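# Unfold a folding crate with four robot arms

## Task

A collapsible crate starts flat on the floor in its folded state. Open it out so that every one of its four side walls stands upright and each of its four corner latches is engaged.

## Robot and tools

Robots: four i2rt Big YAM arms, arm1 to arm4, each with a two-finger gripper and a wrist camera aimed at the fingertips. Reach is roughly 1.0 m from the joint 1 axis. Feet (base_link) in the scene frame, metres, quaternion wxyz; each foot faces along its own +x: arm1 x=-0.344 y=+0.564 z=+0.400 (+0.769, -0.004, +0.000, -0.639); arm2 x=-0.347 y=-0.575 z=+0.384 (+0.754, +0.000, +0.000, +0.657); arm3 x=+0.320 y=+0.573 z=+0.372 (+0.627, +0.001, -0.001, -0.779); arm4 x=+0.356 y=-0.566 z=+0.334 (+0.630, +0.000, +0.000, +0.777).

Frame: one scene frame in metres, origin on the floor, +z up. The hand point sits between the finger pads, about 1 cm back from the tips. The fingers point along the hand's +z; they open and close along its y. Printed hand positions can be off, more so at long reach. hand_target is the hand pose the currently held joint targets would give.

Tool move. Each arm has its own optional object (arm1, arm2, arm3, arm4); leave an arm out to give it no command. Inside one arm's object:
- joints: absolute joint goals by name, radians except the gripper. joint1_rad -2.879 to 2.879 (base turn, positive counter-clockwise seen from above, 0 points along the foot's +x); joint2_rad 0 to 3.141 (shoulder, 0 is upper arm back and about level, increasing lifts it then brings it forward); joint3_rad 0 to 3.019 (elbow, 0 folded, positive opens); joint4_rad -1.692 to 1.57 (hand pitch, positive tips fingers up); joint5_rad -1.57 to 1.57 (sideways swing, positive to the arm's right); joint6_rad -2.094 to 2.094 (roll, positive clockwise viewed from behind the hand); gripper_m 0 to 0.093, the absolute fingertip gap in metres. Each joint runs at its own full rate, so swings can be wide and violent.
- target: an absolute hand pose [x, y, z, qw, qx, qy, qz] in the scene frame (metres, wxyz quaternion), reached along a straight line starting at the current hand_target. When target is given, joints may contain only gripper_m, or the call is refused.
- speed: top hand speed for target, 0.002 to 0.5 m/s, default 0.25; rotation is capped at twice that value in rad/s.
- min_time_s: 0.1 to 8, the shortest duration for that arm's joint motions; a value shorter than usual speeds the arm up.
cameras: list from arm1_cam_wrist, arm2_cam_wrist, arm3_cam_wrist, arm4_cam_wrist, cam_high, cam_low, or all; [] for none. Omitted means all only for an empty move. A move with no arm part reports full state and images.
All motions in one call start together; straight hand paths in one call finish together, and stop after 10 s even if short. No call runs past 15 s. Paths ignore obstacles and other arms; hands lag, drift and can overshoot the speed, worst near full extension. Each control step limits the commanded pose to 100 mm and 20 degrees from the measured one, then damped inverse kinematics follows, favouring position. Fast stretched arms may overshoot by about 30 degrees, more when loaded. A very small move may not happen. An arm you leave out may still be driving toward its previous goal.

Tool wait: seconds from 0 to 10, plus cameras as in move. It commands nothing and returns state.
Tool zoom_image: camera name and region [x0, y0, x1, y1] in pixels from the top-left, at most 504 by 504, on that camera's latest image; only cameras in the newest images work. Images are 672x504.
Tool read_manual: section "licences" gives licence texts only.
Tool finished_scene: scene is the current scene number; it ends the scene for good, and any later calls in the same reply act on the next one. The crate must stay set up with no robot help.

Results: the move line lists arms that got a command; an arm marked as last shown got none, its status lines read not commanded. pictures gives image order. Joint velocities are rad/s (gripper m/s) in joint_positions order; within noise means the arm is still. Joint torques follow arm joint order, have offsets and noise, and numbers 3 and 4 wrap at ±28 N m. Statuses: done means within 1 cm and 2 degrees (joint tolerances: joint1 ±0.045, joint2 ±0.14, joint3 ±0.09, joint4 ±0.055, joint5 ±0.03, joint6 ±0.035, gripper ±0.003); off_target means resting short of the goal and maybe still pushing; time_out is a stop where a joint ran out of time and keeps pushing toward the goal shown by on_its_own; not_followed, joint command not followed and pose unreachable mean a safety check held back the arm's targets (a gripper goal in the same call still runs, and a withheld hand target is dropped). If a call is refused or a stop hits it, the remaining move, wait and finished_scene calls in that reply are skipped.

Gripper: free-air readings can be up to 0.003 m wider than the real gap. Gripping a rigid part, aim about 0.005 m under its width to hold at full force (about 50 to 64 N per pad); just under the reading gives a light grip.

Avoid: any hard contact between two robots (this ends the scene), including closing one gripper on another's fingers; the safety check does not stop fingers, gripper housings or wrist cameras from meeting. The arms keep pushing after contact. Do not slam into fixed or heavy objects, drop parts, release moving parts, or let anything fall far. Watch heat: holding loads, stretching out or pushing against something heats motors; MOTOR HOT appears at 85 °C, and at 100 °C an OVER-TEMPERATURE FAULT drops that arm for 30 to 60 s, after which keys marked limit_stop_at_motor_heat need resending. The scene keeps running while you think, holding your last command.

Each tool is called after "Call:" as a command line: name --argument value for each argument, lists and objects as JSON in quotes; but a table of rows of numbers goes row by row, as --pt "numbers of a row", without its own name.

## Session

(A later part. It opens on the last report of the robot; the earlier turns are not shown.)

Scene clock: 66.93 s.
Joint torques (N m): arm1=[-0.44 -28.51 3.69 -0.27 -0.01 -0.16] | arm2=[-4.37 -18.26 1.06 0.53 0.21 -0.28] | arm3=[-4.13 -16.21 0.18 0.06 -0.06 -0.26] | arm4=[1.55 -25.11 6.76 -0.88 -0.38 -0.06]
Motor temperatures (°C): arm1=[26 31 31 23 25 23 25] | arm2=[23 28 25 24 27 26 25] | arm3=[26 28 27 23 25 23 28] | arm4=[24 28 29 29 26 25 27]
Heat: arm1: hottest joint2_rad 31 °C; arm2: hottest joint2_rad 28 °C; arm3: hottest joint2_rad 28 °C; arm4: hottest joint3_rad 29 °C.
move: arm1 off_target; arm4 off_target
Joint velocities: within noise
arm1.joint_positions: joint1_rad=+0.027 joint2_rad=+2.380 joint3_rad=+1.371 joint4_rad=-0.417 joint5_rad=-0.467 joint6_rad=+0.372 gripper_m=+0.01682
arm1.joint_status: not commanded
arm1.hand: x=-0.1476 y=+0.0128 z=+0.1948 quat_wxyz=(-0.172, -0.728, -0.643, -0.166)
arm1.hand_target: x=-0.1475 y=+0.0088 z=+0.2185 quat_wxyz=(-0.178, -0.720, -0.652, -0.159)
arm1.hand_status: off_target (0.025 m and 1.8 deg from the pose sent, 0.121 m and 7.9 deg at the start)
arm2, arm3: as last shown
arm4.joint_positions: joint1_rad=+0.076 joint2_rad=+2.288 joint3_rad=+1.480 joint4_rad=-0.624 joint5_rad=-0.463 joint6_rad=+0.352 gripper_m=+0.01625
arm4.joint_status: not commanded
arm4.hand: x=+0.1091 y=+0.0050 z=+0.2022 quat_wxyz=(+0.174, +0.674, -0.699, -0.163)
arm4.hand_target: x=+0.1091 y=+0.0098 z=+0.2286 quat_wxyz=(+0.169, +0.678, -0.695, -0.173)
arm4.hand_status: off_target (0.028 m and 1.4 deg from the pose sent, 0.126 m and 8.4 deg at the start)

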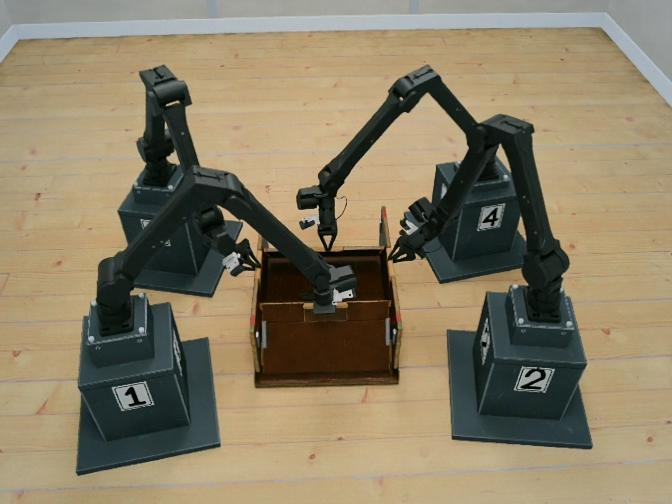

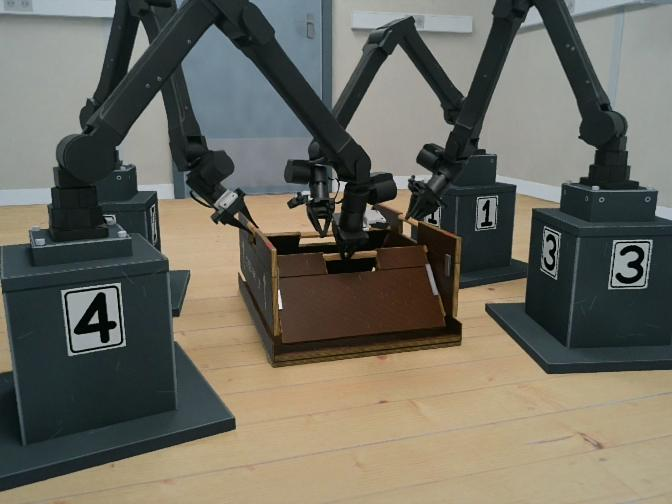

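Call:
move --arm1 '{"target": [-0.227, 0.016, 0.257, 0.2287, 0.7039, 0.6394, 0.2078], "speed": 0.12}' --arm4 '{"target": [0.185, 0.008, 0.266, 0.2158, 0.6643, -0.6807, -0.2212], "speed": 0.12}'

Call:
move --arm1 '{"target": [-0.289, 0.021, 0.270, 0.2652, 0.6910, 0.6276, 0.2409], "speed": 0.1}' --arm4 '{"target": [0.250, 0.007, 0.276, 0.2503, 0.6520, -0.6682, -0.2565], "speed": 0.1}'

Call:
move --arm1 '{"target": [-0.318, 0.023, 0.271, 0.2652, 0.6910, 0.6276, 0.2409], "speed": 0.06}' --arm4 '{"target": [0.283, 0.006, 0.277, 0.2503, 0.6520, -0.6682, -0.2565], "speed": 0.06}' --cameras '["cam_high", "cam_low"]'

Call:
zoom_image --camera "cam_high" --region '[240, 200, 430, 400]'

Call:
zoom_image --camera "cam_low" --region '[210, 130, 490, 380]'

Scene clock: 70.20 s.
Joint torques (N m): arm1=[-1.2 -27.58 3.29 -0.84 0.05 -0.37] | arm2=[-4.37 -18.2 1.07 0.53 0.22 -0.29] | arm3=[-4.01 -15.79 0.13 0.03 -0.06 -0.28] | arm4=[0.91 -24.76 6.38 -1.51 -0.23 -0.16]
Motor temperatures (°C): arm1=[26 31 31 23 25 23 25] | arm2=[23 28 25 24 27 26 25] | arm3=[26 28 27 23 25 23 28] | arm4=[24 28 29 29 26 25 27]
Heat: arm1: hottest joint2_rad 31 °C; arm2: hottest joint2_rad 28 °C; arm3: hottest joint2_rad 28 °C; arm4: hottest joint3_rad 29 °C.
move: arm1 off_target; arm4 off_target
Joint velocities: within noise
arm1.joint_positions: joint1_rad=-0.134 joint2_rad=+2.307 joint3_rad=+1.313 joint4_rad=-0.480 joint5_rad=-0.642 joint6_rad=+0.203 gripper_m=+0.01685
arm1.joint_status: not commanded
arm1.hand: x=-0.2136 y=+0.0141 z=+0.2351 quat_wxyz=(-0.229, -0.709, -0.630, -0.217)
arm1.hand_target: x=-0.2194 y=+0.0171 z=+0.2563 quat_wxyz=(-0.230, -0.700, -0.642, -0.211)
arm1.hand_status: off_target (0.026 m and 1.7 deg from the pose sent, 0.101 m and 8.6 deg at the start)
arm2, arm3: as last shown
arm4.joint_positions: joint1_rad=-0.065 joint2_rad=+2.217 joint3_rad=+1.419 joint4_rad=-0.672 joint5_rad=-0.635 joint6_rad=+0.208 gripper_m=+0.01624
arm4.joint_status: not commanded
arm4.hand: x=+0.1703 y=+0.0052 z=+0.2396 quat_wxyz=(+0.228, +0.660, -0.682, -0.218)
arm4.hand_target: x=+0.1774 y=+0.0070 z=+0.2661 quat_wxyz=(+0.220, +0.664, -0.679, -0.222)
arm4.hand_status: off_target (0.030 m and 1.6 deg from the pose sent, 0.099 m and 8.5 deg at the start)
pictures: none

Scene clock: 71.70 s.
Joint torques (N m): arm1=[-2.26 -26.34 4.22 -1.66 0.08 -0.45] | arm2=[-4.42 -18.26 1.13 0.53 0.54 -0.28] | arm3=[-3.72 -15.97 0.61 0.08 0.21 -0.27] | arm4=[-1.61 -23.59 7.04 -1.98 -0.03 -0.46]
Motor temperatures (°C): arm1=[26 31 31 23 25 23 25] | arm2=[23 28 25 24 27 26 25] | arm3=[26 28 27 23 25 23 28] | arm4=[24 29 29 29 26 25 27]
Heat: arm1: hottest joint2_rad 31 °C; arm2: hottest joint2_rad 28 °C; arm3: hottest joint2_rad 28 °C; arm4: hottest joint2_rad 29 °C.
move: arm1 off_target; arm4 off_target
Joint velocities: within noise
arm1.joint_positions: joint1_rad=-0.269 joint2_rad=+2.303 joint3_rad=+1.315 joint4_rad=-0.586 joint5_rad=-0.749 joint6_rad=+0.042 gripper_m=+0.01694
arm1.joint_status: not commanded
arm1.hand: x=-0.2726 y=+0.0205 z=+0.2491 quat_wxyz=(-0.263, -0.699, -0.616, -0.251)
arm1.hand_target: x=-0.2881 y=+0.0205 z=+0.2692 quat_wxyz=(-0.266, -0.692, -0.627, -0.241)
arm1.hand_status: off_target (0.027 m and 2.0 deg from the pose sent, 0.083 m and 5.4 deg at the start)
arm2.joint_positions: joint1_rad=-0.806 joint2_rad=+2.108 joint3_rad=+0.826 joint4_rad=+0.185 joint5_rad=-0.616 joint6_rad=+0.744 gripper_m=+0.01671
arm2.joint_status: not commanded
arm2.hand: x=-0.0163 y=-0.2109 z=+0.2470 quat_wxyz=(+0.014, +0.018, -0.929, -0.370)
arm2.hand_target: x=-0.0061 y=-0.2359 z=+0.2482 quat_wxyz=(+0.002, -0.002, -0.933, -0.359)
arm2.hand_status: not commanded
arm3.joint_positions: joint1_rad=-0.781 joint2_rad=+2.038 joint3_rad=+0.826 joint4_rad=+0.098 joint5_rad=-0.632 joint6_rad=+0.698 gripper_m=+0.01629
arm3.joint_status: not commanded
arm3.hand: x=-0.0282 y=+0.2257 z=+0.2585 quat_wxyz=(-0.371, -0.928, -0.013, -0.008)
arm3.hand_target: x=-0.0303 y=+0.2493 z=+0.2619 quat_wxyz=(-0.361, -0.933, +0.000, -0.003)
arm3.hand_status: not commanded
arm4.joint_positions: joint1_rad=-0.179 joint2_rad=+2.211 joint3_rad=+1.415 joint4_rad=-0.765 joint5_rad=-0.751 joint6_rad=+0.059 gripper_m=+0.01625
arm4.joint_status: not commanded
arm4.hand: x=+0.2212 y=+0.0019 z=+0.2541 quat_wxyz=(+0.268, +0.649, -0.666, -0.251)
arm4.hand_target: x=+0.2480 y=+0.0076 z=+0.2755 quat_wxyz=(+0.251, +0.651, -0.668, -0.258)
arm4.hand_status: off_target (0.037 m and 2.1 deg from the pose sent, 0.088 m and 5.4 deg at the start)
pictures: none

Scene clock: 72.83 s.
Joint torques (N m): arm1=[-4.42 -26.29 4.57 -2 0.11 -0.59] | arm2=[-4.6 -18.26 1.25 0.53 0.69 -0.28] | arm3=[-4.31 -16.15 0.65 0.1 0.31 -0.27] | arm4=[-1.14 -22.71 8.17 -2.15 0.24 -0.43]
Motor temperatures (°C): arm1=[26 31 31 23 25 23 25] | arm2=[23 28 25 24 27 26 26] | arm3=[26 28 27 23 25 23 28] | arm4=[24 29 29 29 26 25 27]
Heat: arm1: hottest joint2_rad 31 °C; arm2: hottest joint2_rad 28 °C; arm3: hottest joint2_rad 28 °C; arm4: hottest joint2_rad 29 °C.
move: arm1 off_target; arm4 off_target
Joint velocities: within noise
arm1.joint_positions: joint1_rad=-0.299 joint2_rad=+2.304 joint3_rad=+1.324 joint4_rad=-0.634 joint5_rad=-0.743 joint6_rad=-0.012 gripper_m=+0.01694
arm1.joint_status: not commanded
arm1.hand: x=-0.2887 y=+0.0239 z=+0.2498 quat_wxyz=(-0.259, -0.697, -0.620, -0.251)
arm1.hand_target: x=-0.3170 y=+0.0234 z=+0.2685 quat_wxyz=(-0.264, -0.693, -0.627, -0.239)
arm1.hand_status: off_target (0.036 m and 1.8 deg from the pose sent, 0.050 m and 2.0 deg at the start)
arm2.joint_positions: joint1_rad=-0.804 joint2_rad=+2.108 joint3_rad=+0.824 joint4_rad=+0.185 joint5_rad=-0.619 joint6_rad=+0.744 gripper_m=+0.01671
arm2.joint_status: not commanded
arm2.hand: x=-0.0179 y=-0.2107 z=+0.2470 quat_wxyz=(+0.016, +0.019, -0.929, -0.370)
arm2.hand_target: x=-0.0059 y=-0.2358 z=+0.2482 quat_wxyz=(+0.001, -0.002, -0.933, -0.359)
arm2.hand_status: not commanded
arm3.joint_positions: joint1_rad=-0.781 joint2_rad=+2.038 joint3_rad=+0.825 joint4_rad=+0.094 joint5_rad=-0.635 joint6_rad=+0.698 gripper_m=+0.01629
arm3.joint_status: not commanded
arm3.hand: x=-0.0264 y=+0.2263 z=+0.2580 quat_wxyz=(-0.371, -0.928, -0.012, -0.011)
arm3.hand_target: x=-0.0291 y=+0.2500 z=+0.2611 quat_wxyz=(-0.359, -0.933, +0.001, -0.006)
arm3.hand_status: not commanded
arm4.joint_positions: joint1_rad=-0.243 joint2_rad=+2.208 joint3_rad=+1.415 joint4_rad=-0.825 joint5_rad=-0.756 joint6_rad=-0.022 gripper_m=+0.01627
arm4.joint_status: not commanded
arm4.hand: x=+0.2571 y=-0.0020 z=+0.2565 quat_wxyz=(+0.269, +0.646, -0.668, -0.253)
arm4.hand_target: x=+0.2815 y=+0.0059 z=+0.2763 quat_wxyz=(+0.251, +0.651, -0.668, -0.257)
arm4.hand_status: off_target (0.034 m and 2.3 deg from the pose sent, 0.066 m and 2.1 deg at the start)

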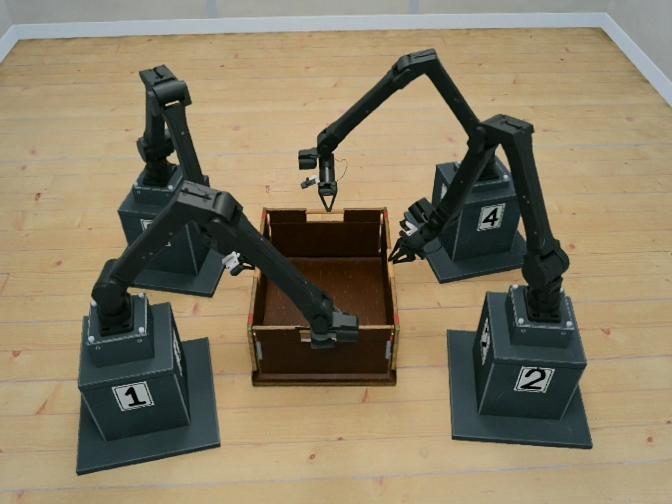

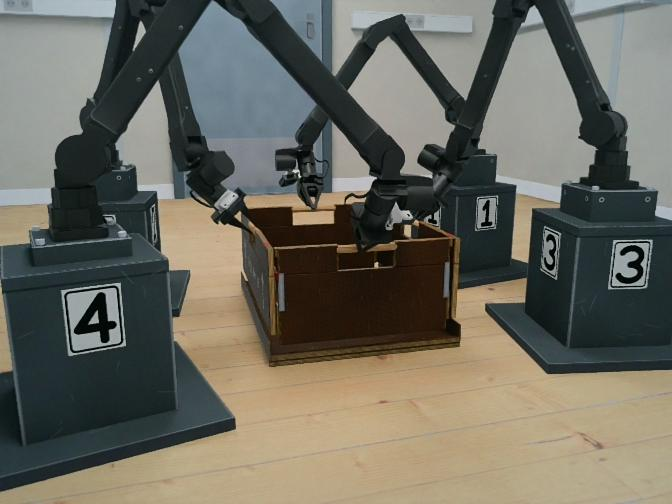

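Scaled by 2.520 from the camera's image (finer frame: 960x720).

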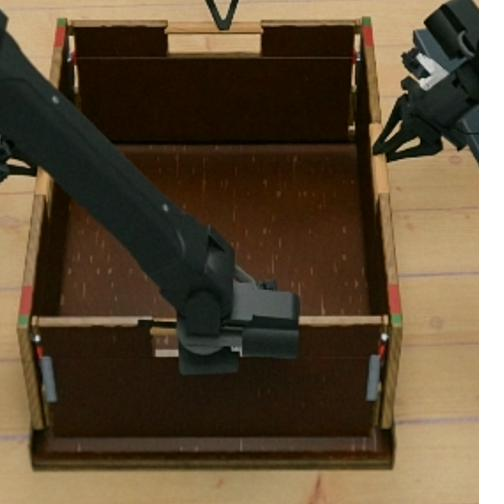

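Scaled by 1.800 from the camera's image (finer frame: 960x720).

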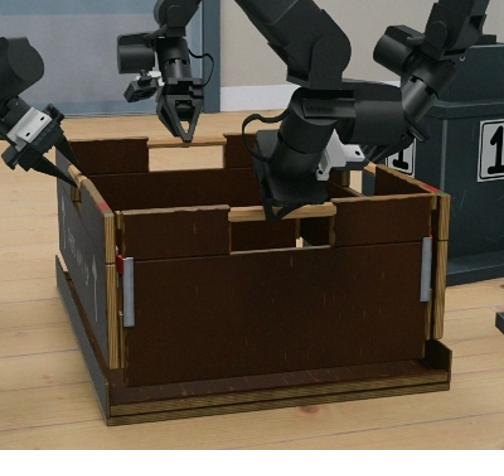

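Call:
move --arm1 '{"target": [-0.332, 0.023, 0.271, 0.2652, 0.6910, 0.6276, 0.2409], "speed": 0.06}' --arm4 '{"target": [0.297, 0.006, 0.277, 0.2503, 0.6520, -0.6682, -0.2565], "speed": 0.06}'

Call:
move --arm1 '{"target": [-0.245, 0.021, 0.268, 0.2652, 0.6910, 0.6276, 0.2409], "speed": 0.07}' --arm4 '{"target": [0.212, 0.004, 0.274, 0.2503, 0.6520, -0.6682, -0.2565], "speed": 0.07}' --cameras '["cam_high", "cam_low"]'

Call:
zoom_image --camera "cam_high" --region '[240, 200, 430, 400]'

Call:
zoom_image --camera "cam_low" --region '[210, 130, 490, 380]'

Scene clock: 76.27 s.
Joint torques (N m): arm1=[-6.48 -25.76 4.7 -2.45 0.1 -0.69] | arm2=[-4.6 -18.14 1.25 0.53 0.69 -0.28] | arm3=[-3.9 -15.85 0.7 0.12 0.28 -0.27] | arm4=[-3.02 -22.48 8.47 -2.78 0.25 -0.62]
Motor temperatures (°C): arm1=[26 32 31 23 25 24 25] | arm2=[23 28 25 24 27 26 26] | arm3=[26 28 27 23 25 23 28] | arm4=[24 29 29 29 26 25 27]
Heat: arm1: hottest joint2_rad 32 °C; arm2: hottest joint2_rad 28 °C; arm3: hottest joint2_rad 28 °C; arm4: hottest joint2_rad 29 °C.
move: arm1 off_target; arm4 off_target
Joint velocities: within noise
arm1.joint_positions: joint1_rad=-0.299 joint2_rad=+2.309 joint3_rad=+1.338 joint4_rad=-0.658 joint5_rad=-0.742 joint6_rad=-0.030 gripper_m=+0.01694
arm1.joint_status: not commanded
arm1.hand: x=-0.2889 y=+0.0231 z=+0.2504 quat_wxyz=(-0.256, -0.693, -0.624, -0.254)
arm1.hand_target: x=-0.3299 y=+0.0226 z=+0.2695 quat_wxyz=(-0.266, -0.693, -0.627, -0.238)
arm1.hand_status: off_target (0.048 m and 1.9 deg from the pose sent, 0.048 m and 1.8 deg at the start)
arm2, arm3: as last shown
arm4.joint_positions: joint1_rad=-0.243 joint2_rad=+2.208 joint3_rad=+1.420 joint4_rad=-0.833 joint5_rad=-0.753 joint6_rad=-0.034 gripper_m=+0.01627
arm4.joint_status: not commanded
arm4.hand: x=+0.2575 y=-0.0014 z=+0.2574 quat_wxyz=(+0.268, +0.650, -0.664, -0.253)
arm4.hand_target: x=+0.2956 y=+0.0061 z=+0.2762 quat_wxyz=(+0.249, +0.651, -0.669, -0.257)
arm4.hand_status: off_target (0.045 m and 2.1 deg from the pose sent, 0.046 m and 2.3 deg at the start)
pictures: none

Scene clock: 78.03 s.
Joint torques (N m): arm1=[4.48 -25.29 3.89 0.66 -0.86 0.17] | arm2=[-4.66 -18.2 1.24 0.53 0.69 -0.28] | arm3=[-4.07 -15.56 0.69 0.05 0.29 -0.26] | arm4=[5.95 -21.95 7.02 0.7 -0.74 0.42]
Motor temperatures (°C): arm1=[26 32 31 23 25 24 25] | arm2=[23 28 25 24 27 26 26] | arm3=[26 28 27 23 25 23 28] | arm4=[24 29 29 29 26 25 27]
Heat: arm1: hottest joint2_rad 32 °C; arm2: hottest joint2_rad 28 °C; arm3: hottest joint2_rad 28 °C; arm4: hottest joint2_rad 29 °C.
move: arm1 off_target; arm4 off_target
Joint velocities: within noise
arm1.joint_positions: joint1_rad=-0.285 joint2_rad=+2.283 joint3_rad=+1.285 joint4_rad=-0.554 joint5_rad=-0.723 joint6_rad=+0.071 gripper_m=+0.01694
arm1.joint_status: not commanded
arm1.hand: x=-0.2840 y=+0.0228 z=+0.2503 quat_wxyz=(-0.260, -0.713, -0.606, -0.236)
arm1.hand_target: x=-0.2519 y=+0.0219 z=+0.2676 quat_wxyz=(-0.265, -0.695, -0.623, -0.241)
arm1.hand_status: off_target (0.043 m and 3.6 deg from the pose sent, 0.047 m and 1.9 deg at the start)
arm2, arm3: as last shown
arm2.hand_target: x=-0.0058 y=-0.2358 z=+0.2482 quat_wxyz=(+0.001, -0.002, -0.933, -0.359)
arm4.joint_positions: joint1_rad=-0.225 joint2_rad=+2.183 joint3_rad=+1.385 joint4_rad=-0.764 joint5_rad=-0.718 joint6_rad=+0.050 gripper_m=+0.01627
arm4.joint_status: not commanded
arm4.hand: x=+0.2517 y=-0.0011 z=+0.2570 quat_wxyz=(+0.250, +0.640, -0.683, -0.247)
arm4.hand_target: x=+0.2203 y=+0.0019 z=+0.2724 quat_wxyz=(+0.249, +0.651, -0.671, -0.253)
arm4.hand_status: off_target (0.044 m and 2.4 deg from the pose sent, 0.049 m and 2.1 deg at the start)

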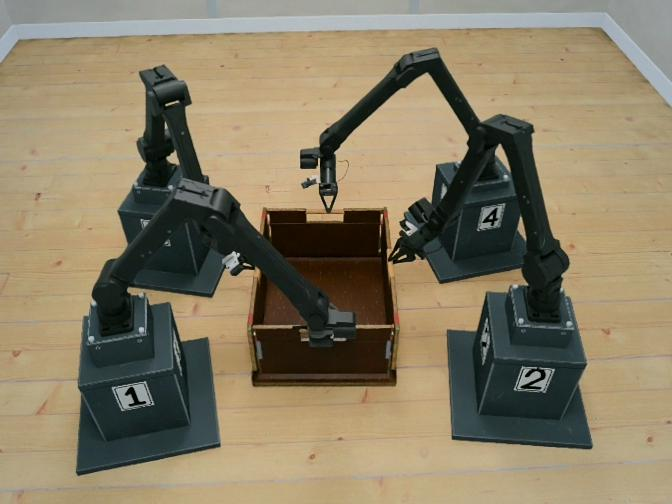

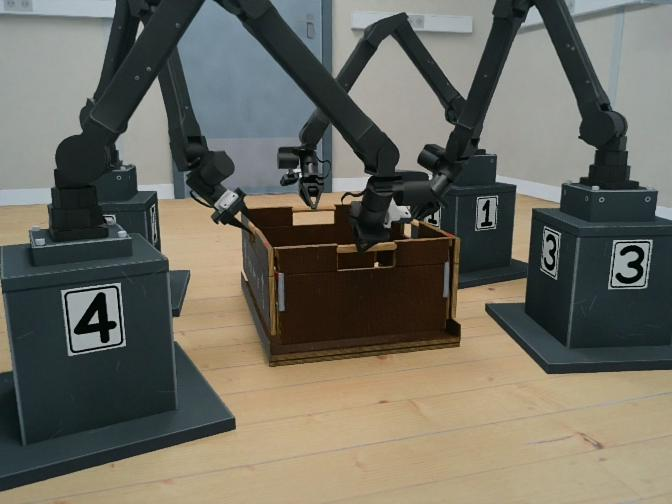

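Scaled by 2.520 from the camera's image (finer frame: 960x720).

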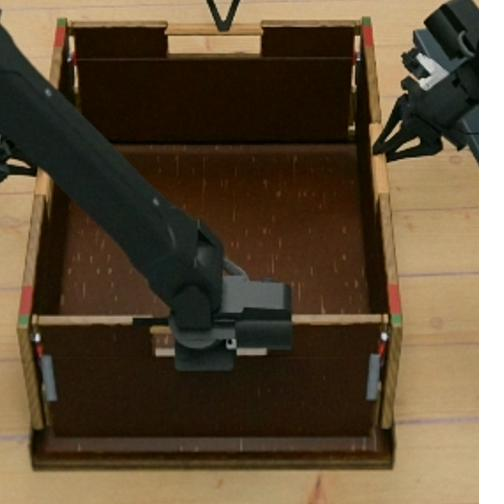

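Scaled by 1.800 from the camera's image (finer frame: 960x720).

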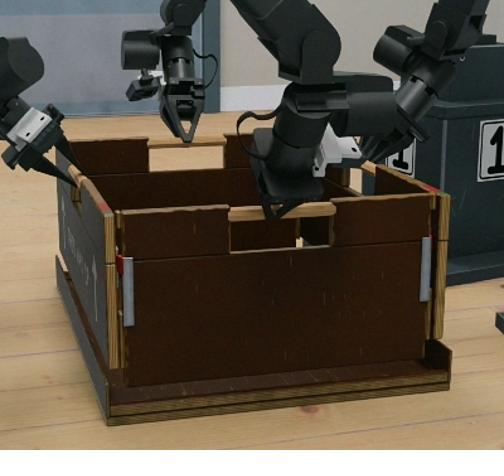

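Latched. Return to neutral and release.

Call:
move --arm1 '{"target": [-0.286, 0.021, 0.268, 0.2652, 0.6910, 0.6276, 0.2409], "speed": 0.1}' --arm4 '{"target": [0.257, 0.004, 0.274, 0.2503, 0.6520, -0.6682, -0.2565], "speed": 0.1}' --arm3 '{"target": [-0.030, 0.235, 0.262, 0.3584, 0.9336, 0, 0], "speed": 0.1}' --arm2 '{"target": [-0.008, -0.2195, 0.249, 0, 0, 0.9336, 0.3584], "speed": 0.1}'

Call:
move --arm1 '{"joints": {"gripper_m": 0.05}}' --arm4 '{"joints": {"gripper_m": 0.05}}' --cameras '["cam_high", "cam_low"]'

Scene clock: 80.47 s.
Joint torques (N m): arm1=[-0.62 -24.18 5.2 -1.37 -0.95 -0.42] | arm2=[-1.61 -17.73 2.43 0.87 1.19 -0.06] | arm3=[-1.14 -15.21 1.77 0.9 0.82 -0.05] | arm4=[1.14 -21.13 8.81 -1.76 -0.86 -0.27]
Motor temperatures (°C): arm1=[26 32 31 23 25 24 25] | arm2=[23 28 25 24 27 26 26] | arm3=[26 28 27 23 25 23 28] | arm4=[24 29 29 29 26 25 27]
Heat: arm1: hottest joint2_rad 32 °C; arm2: hottest joint2_rad 28 °C; arm3: hottest joint2_rad 28 °C; arm4: hottest joint2_rad 29 °C.
move: arm1 off_target; arm2 off_target; arm3 off_target; arm4 off_target
Joint velocities: within noise
arm1.joint_positions: joint1_rad=-0.286 joint2_rad=+2.287 joint3_rad=+1.296 joint4_rad=-0.578 joint5_rad=-0.723 joint6_rad=+0.039 gripper_m=+0.01694
arm1.joint_status: not commanded
arm1.hand: x=-0.2848 y=+0.0234 z=+0.2501 quat_wxyz=(-0.259, -0.706, -0.615, -0.238)
arm1.hand_target: x=-0.2856 y=+0.0200 z=+0.2671 quat_wxyz=(-0.267, -0.691, -0.628, -0.238)
arm1.hand_status: off_target (0.018 m and 2.4 deg from the pose sent, 0.018 m and 3.6 deg at the start)
arm2.joint_positions: joint1_rad=-0.801 joint2_rad=+2.108 joint3_rad=+0.823 joint4_rad=+0.186 joint5_rad=-0.615 joint6_rad=+0.760 gripper_m=+0.01671
arm2.joint_status: not commanded
arm2.hand: x=-0.0189 y=-0.2104 z=+0.2464 quat_wxyz=(+0.017, +0.012, -0.929, -0.369)
arm2.hand_target: x=-0.0091 y=-0.2198 z=+0.2484 quat_wxyz=(+0.001, +0.000, -0.934, -0.358)
arm2.hand_status: off_target (0.014 m and 2.8 deg from the pose sent, 0.013 m and 3.2 deg at the start)
arm3.joint_positions: joint1_rad=-0.778 joint2_rad=+2.036 joint3_rad=+0.825 joint4_rad=+0.094 joint5_rad=-0.627 joint6_rad=+0.710 gripper_m=+0.01629
arm3.joint_status: not commanded
arm3.hand: x=-0.0266 y=+0.2258 z=+0.2580 quat_wxyz=(-0.369, -0.929, -0.007, -0.011)
arm3.hand_target: x=-0.0298 y=+0.2348 z=+0.2617 quat_wxyz=(-0.359, -0.933, +0.000, -0.001)
arm3.hand_status: off_target (0.011 m and 2.0 deg from the pose sent, 0.010 m and 2.4 deg at the start)
arm4.joint_positions: joint1_rad=-0.230 joint2_rad=+2.183 joint3_rad=+1.385 joint4_rad=-0.769 joint5_rad=-0.724 joint6_rad=+0.030 gripper_m=+0.01627
arm4.joint_status: not commanded
arm4.hand: x=+0.2535 y=-0.0016 z=+0.2577 quat_wxyz=(+0.250, +0.644, -0.678, -0.251)
arm4.hand_target: x=+0.2570 y=+0.0057 z=+0.2740 quat_wxyz=(+0.248, +0.650, -0.670, -0.259)
arm4.hand_status: off_target (0.018 m and 1.6 deg from the pose sent, 0.019 m and 2.4 deg at the start)
pictures: none

Scene clock: 81.23 s.
Joint torques (N m): arm1=[-0.44 -22.53 5.48 0.24 -0.47 -0.07] | arm2=[-1.67 -17.73 2.43 0.85 1.18 -0.06] | arm3=[-0.97 -14.92 1.66 0.9 0.78 -0.02] | arm4=[1.26 -19.66 8.91 -0.55 -0.64 -0.16]
Motor temperatures (°C): arm1=[26 32 31 23 25 24 25] | arm2=[23 28 25 24 27 26 26] | arm3=[26 28 27 23 25 23 28] | arm4=[24 29 29 29 26 25 27]
Heat: arm1: hottest joint2_rad 32 °C; arm2: hottest joint2_rad 28 °C; arm3: hottest joint2_rad 28 °C; arm4: hottest joint2_rad 29 °C.
move: arm1 done; arm4 done
Joint velocities: within noise
arm1.joint_positions: joint1_rad=-0.280 joint2_rad=+2.264 joint3_rad=+1.296 joint4_rad=-0.623 joint5_rad=-0.736 joint6_rad=+0.001 gripper_m=+0.04996
arm1.joint_status: all done
arm1.hand: x=-0.2795 y=+0.0264 z=+0.2633 quat_wxyz=(-0.260, -0.693, -0.626, -0.245)
arm1.hand_target: x=-0.2817 y=+0.0220 z=+0.2672 quat_wxyz=(-0.264, -0.690, -0.629, -0.242)
arm1.hand_status: not commanded
arm2, arm3: as last shown
arm3.hand_target: x=-0.0298 y=+0.2348 z=+0.2616 quat_wxyz=(-0.359, -0.933, +0.000, -0.001)
arm4.joint_positions: joint1_rad=-0.231 joint2_rad=+2.168 joint3_rad=+1.385 joint4_rad=-0.805 joint5_rad=-0.730 joint6_rad=+0.021 gripper_m=+0.04995
arm4.joint_status: all done
arm4.hand: x=+0.2535 y=-0.0058 z=+0.2667 quat_wxyz=(+0.258, +0.643, -0.677, -0.247)
arm4.hand_target: x=+0.2571 y=+0.0038 z=+0.2736 quat_wxyz=(+0.251, +0.649, -0.672, -0.255)
arm4.hand_status: not commanded

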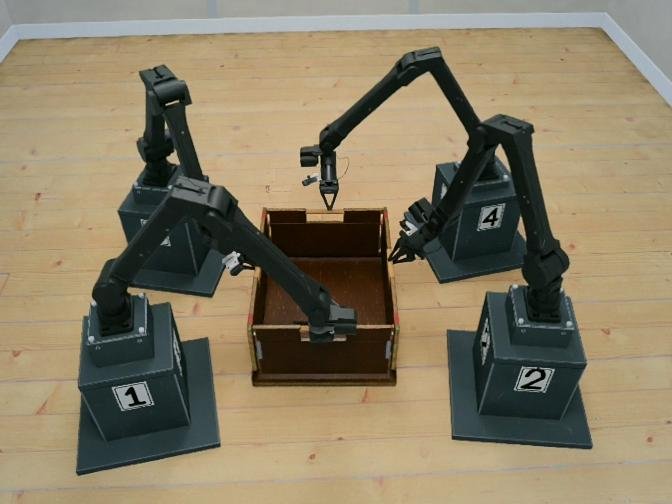

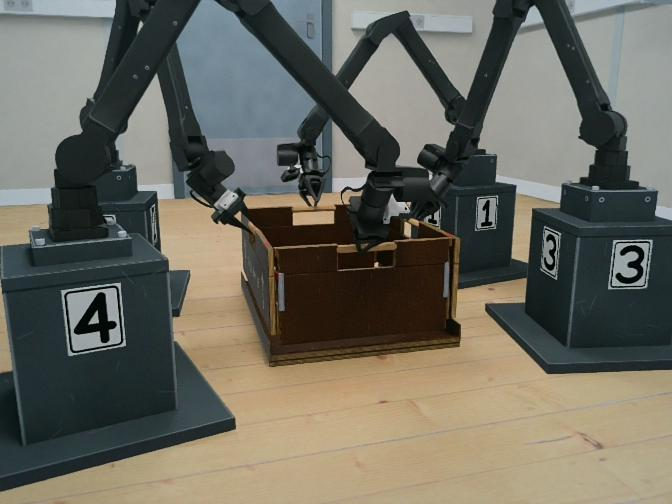

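Call:
move --arm1 '{"target": [-0.362, 0.03, 0.36, 0.2652, 0.6910, 0.6276, 0.2409], "speed": 0.2}' --arm4 '{"target": [0.337, 0.004, 0.37, 0.2503, 0.6520, -0.6682, -0.2565], "speed": 0.2}' --arm2 '{"joints": {"gripper_m": 0.05}}' --arm3 '{"joints": {"gripper_m": 0.05}}'

Call:
move --arm3 '{"target": [-0.032, 0.312, 0.345, 0.3584, 0.9336, 0, 0], "speed": 0.2}' --arm2 '{"target": [-0.005, -0.297, 0.33, 0, 0, 0.9336, 0.3584], "speed": 0.2}' --cameras '["cam_high", "cam_low"]'

Scene clock: 84.27 s.
Joint torques (N m): arm1=[-0.21 -21.6 8.23 -0.28 -0.23 -0.06] | arm2=[-0.79 -17.49 3.03 0.85 -0.18 -0.06] | arm3=[-1.61 -14.97 1.92 0.75 0.01 -0.02] | arm4=[2.67 -18.32 11.08 -0.79 -0.43 -0.18]
Motor temperatures (°C): arm1=[26 32 31 23 26 24 25] | arm2=[23 28 25 24 27 26 26] | arm3=[26 28 27 23 26 23 28] | arm4=[24 29 29 29 26 25 27]
Heat: arm1: hottest joint2_rad 32 °C; arm2: hottest joint2_rad 28 °C; arm3: hottest joint2_rad 28 °C; arm4: hottest joint2_rad 29 °C.
move: arm1 off_target; arm2 done; arm3 done; arm4 off_target
Joint velocities: within noise
arm1.joint_positions: joint1_rad=-0.434 joint2_rad=+2.106 joint3_rad=+1.316 joint4_rad=-0.951 joint5_rad=-0.733 joint6_rad=-0.193 gripper_m=+0.04996
arm1.joint_status: not commanded
arm1.hand: x=-0.3571 y=+0.0434 z=+0.3527 quat_wxyz=(-0.259, -0.697, -0.618, -0.254)
arm1.hand_target: x=-0.3600 y=+0.0293 z=+0.3606 quat_wxyz=(-0.266, -0.690, -0.628, -0.242)
arm1.hand_status: off_target (0.016 m and 2.1 deg from the pose sent, 0.127 m and 0.8 deg at the start)
arm2.joint_positions: joint1_rad=-0.819 joint2_rad=+2.107 joint3_rad=+0.814 joint4_rad=+0.186 joint5_rad=-0.573 joint6_rad=+0.760 gripper_m=+0.04989
arm2.joint_status: all done
arm2.hand: x=-0.0112 y=-0.2231 z=+0.2416 quat_wxyz=(+0.004, -0.002, -0.936, -0.353)
arm2.hand_target: x=-0.0047 y=-0.2233 z=+0.2482 quat_wxyz=(-0.004, -0.005, -0.935, -0.356)
arm2.hand_status: not commanded
arm3.joint_positions: joint1_rad=-0.788 joint2_rad=+2.030 joint3_rad=+0.820 joint4_rad=+0.094 joint5_rad=-0.597 joint6_rad=+0.710 gripper_m=+0.04990
arm3.joint_status: all done
arm3.hand: x=-0.0329 y=+0.2331 z=+0.2570 quat_wxyz=(-0.358, -0.934, +0.001, +0.001)
arm3.hand_target: x=-0.0337 y=+0.2387 z=+0.2610 quat_wxyz=(-0.356, -0.934, +0.005, +0.004)
arm3.hand_status: not commanded
arm4.joint_positions: joint1_rad=-0.371 joint2_rad=+2.042 joint3_rad=+1.478 joint4_rad=-1.151 joint5_rad=-0.730 joint6_rad=-0.176 gripper_m=+0.04995
arm4.joint_status: not commanded
arm4.hand: x=+0.3309 y=-0.0068 z=+0.3657 quat_wxyz=(+0.261, +0.645, -0.673, -0.252)
arm4.hand_target: x=+0.3306 y=+0.0044 z=+0.3703 quat_wxyz=(+0.252, +0.655, -0.664, -0.257)
arm4.hand_status: off_target (0.013 m and 1.6 deg from the pose sent, 0.133 m and 2.0 deg at the start)
pictures: none

Scene clock: 85.73 s.
Joint torques (N m): arm1=[-0.21 -21.25 8.05 -0.14 -0.22 -0.09] | arm2=[-0.09 -15.09 4.14 0.47 -0.55 -0.15] | arm3=[-1.26 -12.28 3.63 0.59 -0.37 -0.11] | arm4=[2.2 -18.32 11.08 -0.8 -0.43 -0.17]
Motor temperatures (°C): arm1=[26 32 31 23 25 24 25] | arm2=[23 28 25 24 27 26 25] | arm3=[26 28 27 23 26 23 28] | arm4=[24 29 29 29 26 25 27]
Heat: arm1: hottest joint2_rad 32 °C; arm2: hottest joint2_rad 28 °C; arm3: hottest joint2_rad 28 °C; arm4: hottest joint2_rad 29 °C.
move: arm2 done; arm3 done
Joint velocities: within noise
arm1: as last shown
arm1.joint_positions: joint1_rad=-0.434 joint2_rad=+2.106 joint3_rad=+1.316 joint4_rad=-0.951 joint5_rad=-0.733 joint6_rad=-0.194 gripper_m=+0.04996
arm1.hand: x=-0.3571 y=+0.0434 z=+0.3527 quat_wxyz=(-0.259, -0.696, -0.619, -0.254)
arm2.joint_positions: joint1_rad=-0.982 joint2_rad=+1.821 joint3_rad=+0.709 joint4_rad=-0.100 joint5_rad=-0.647 joint6_rad=+0.582 gripper_m=+0.04989
arm2.joint_status: not commanded
arm2.hand: x=-0.0097 y=-0.2951 z=+0.3232 quat_wxyz=(+0.007, -0.003, -0.935, -0.356)
arm2.hand_target: x=-0.0069 y=-0.2939 z=+0.3299 quat_wxyz=(+0.002, +0.002, -0.933, -0.359)
arm2.hand_status: done (0.009 m and 1.0 deg from the pose sent, 0.115 m and 0.8 deg at the start)
arm3.joint_positions: joint1_rad=-0.952 joint2_rad=+1.732 joint3_rad=+0.743 joint4_rad=-0.231 joint5_rad=-0.662 joint6_rad=+0.520 gripper_m=+0.04990
arm3.joint_status: not commanded
arm3.hand: x=-0.0353 y=+0.3061 z=+0.3462 quat_wxyz=(-0.360, -0.933, -0.002, +0.004)
arm3.hand_target: x=-0.0314 y=+0.3104 z=+0.3454 quat_wxyz=(-0.359, -0.933, -0.001, -0.001)
arm3.hand_status: done (0.007 m and 0.5 deg from the pose sent, 0.118 m and 0.2 deg at the start)
arm4.joint_positions: joint1_rad=-0.377 joint2_rad=+2.042 joint3_rad=+1.478 joint4_rad=-1.151 joint5_rad=-0.730 joint6_rad=-0.176 gripper_m=+0.04995
arm4.joint_status: not commanded
arm4.hand: x=+0.3343 y=-0.0067 z=+0.3657 quat_wxyz=(+0.260, +0.643, -0.675, -0.253)
arm4.hand_target: x=+0.3341 y=+0.0046 z=+0.3703 quat_wxyz=(+0.251, +0.653, -0.666, -0.257)
arm4.hand_status: not commanded

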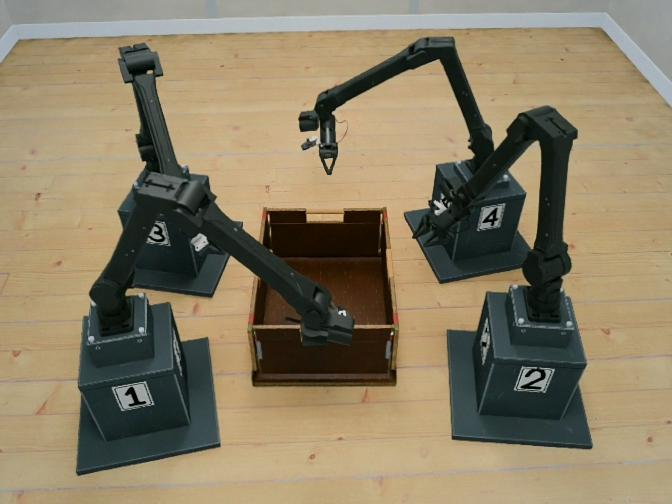

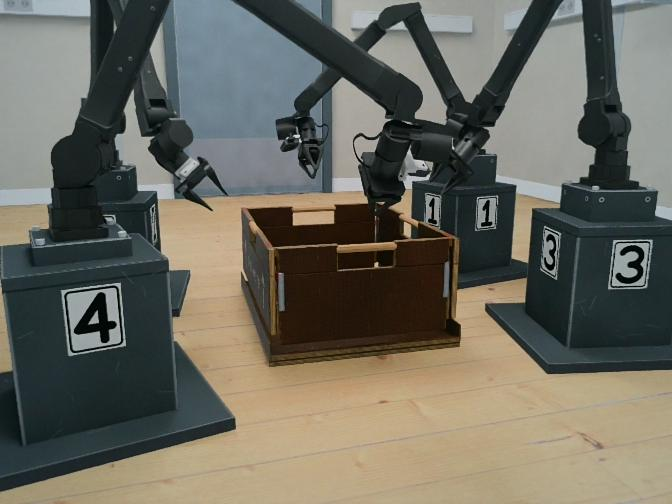

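Call:
finished_scene --scene 2

The scene is finished: the task was done.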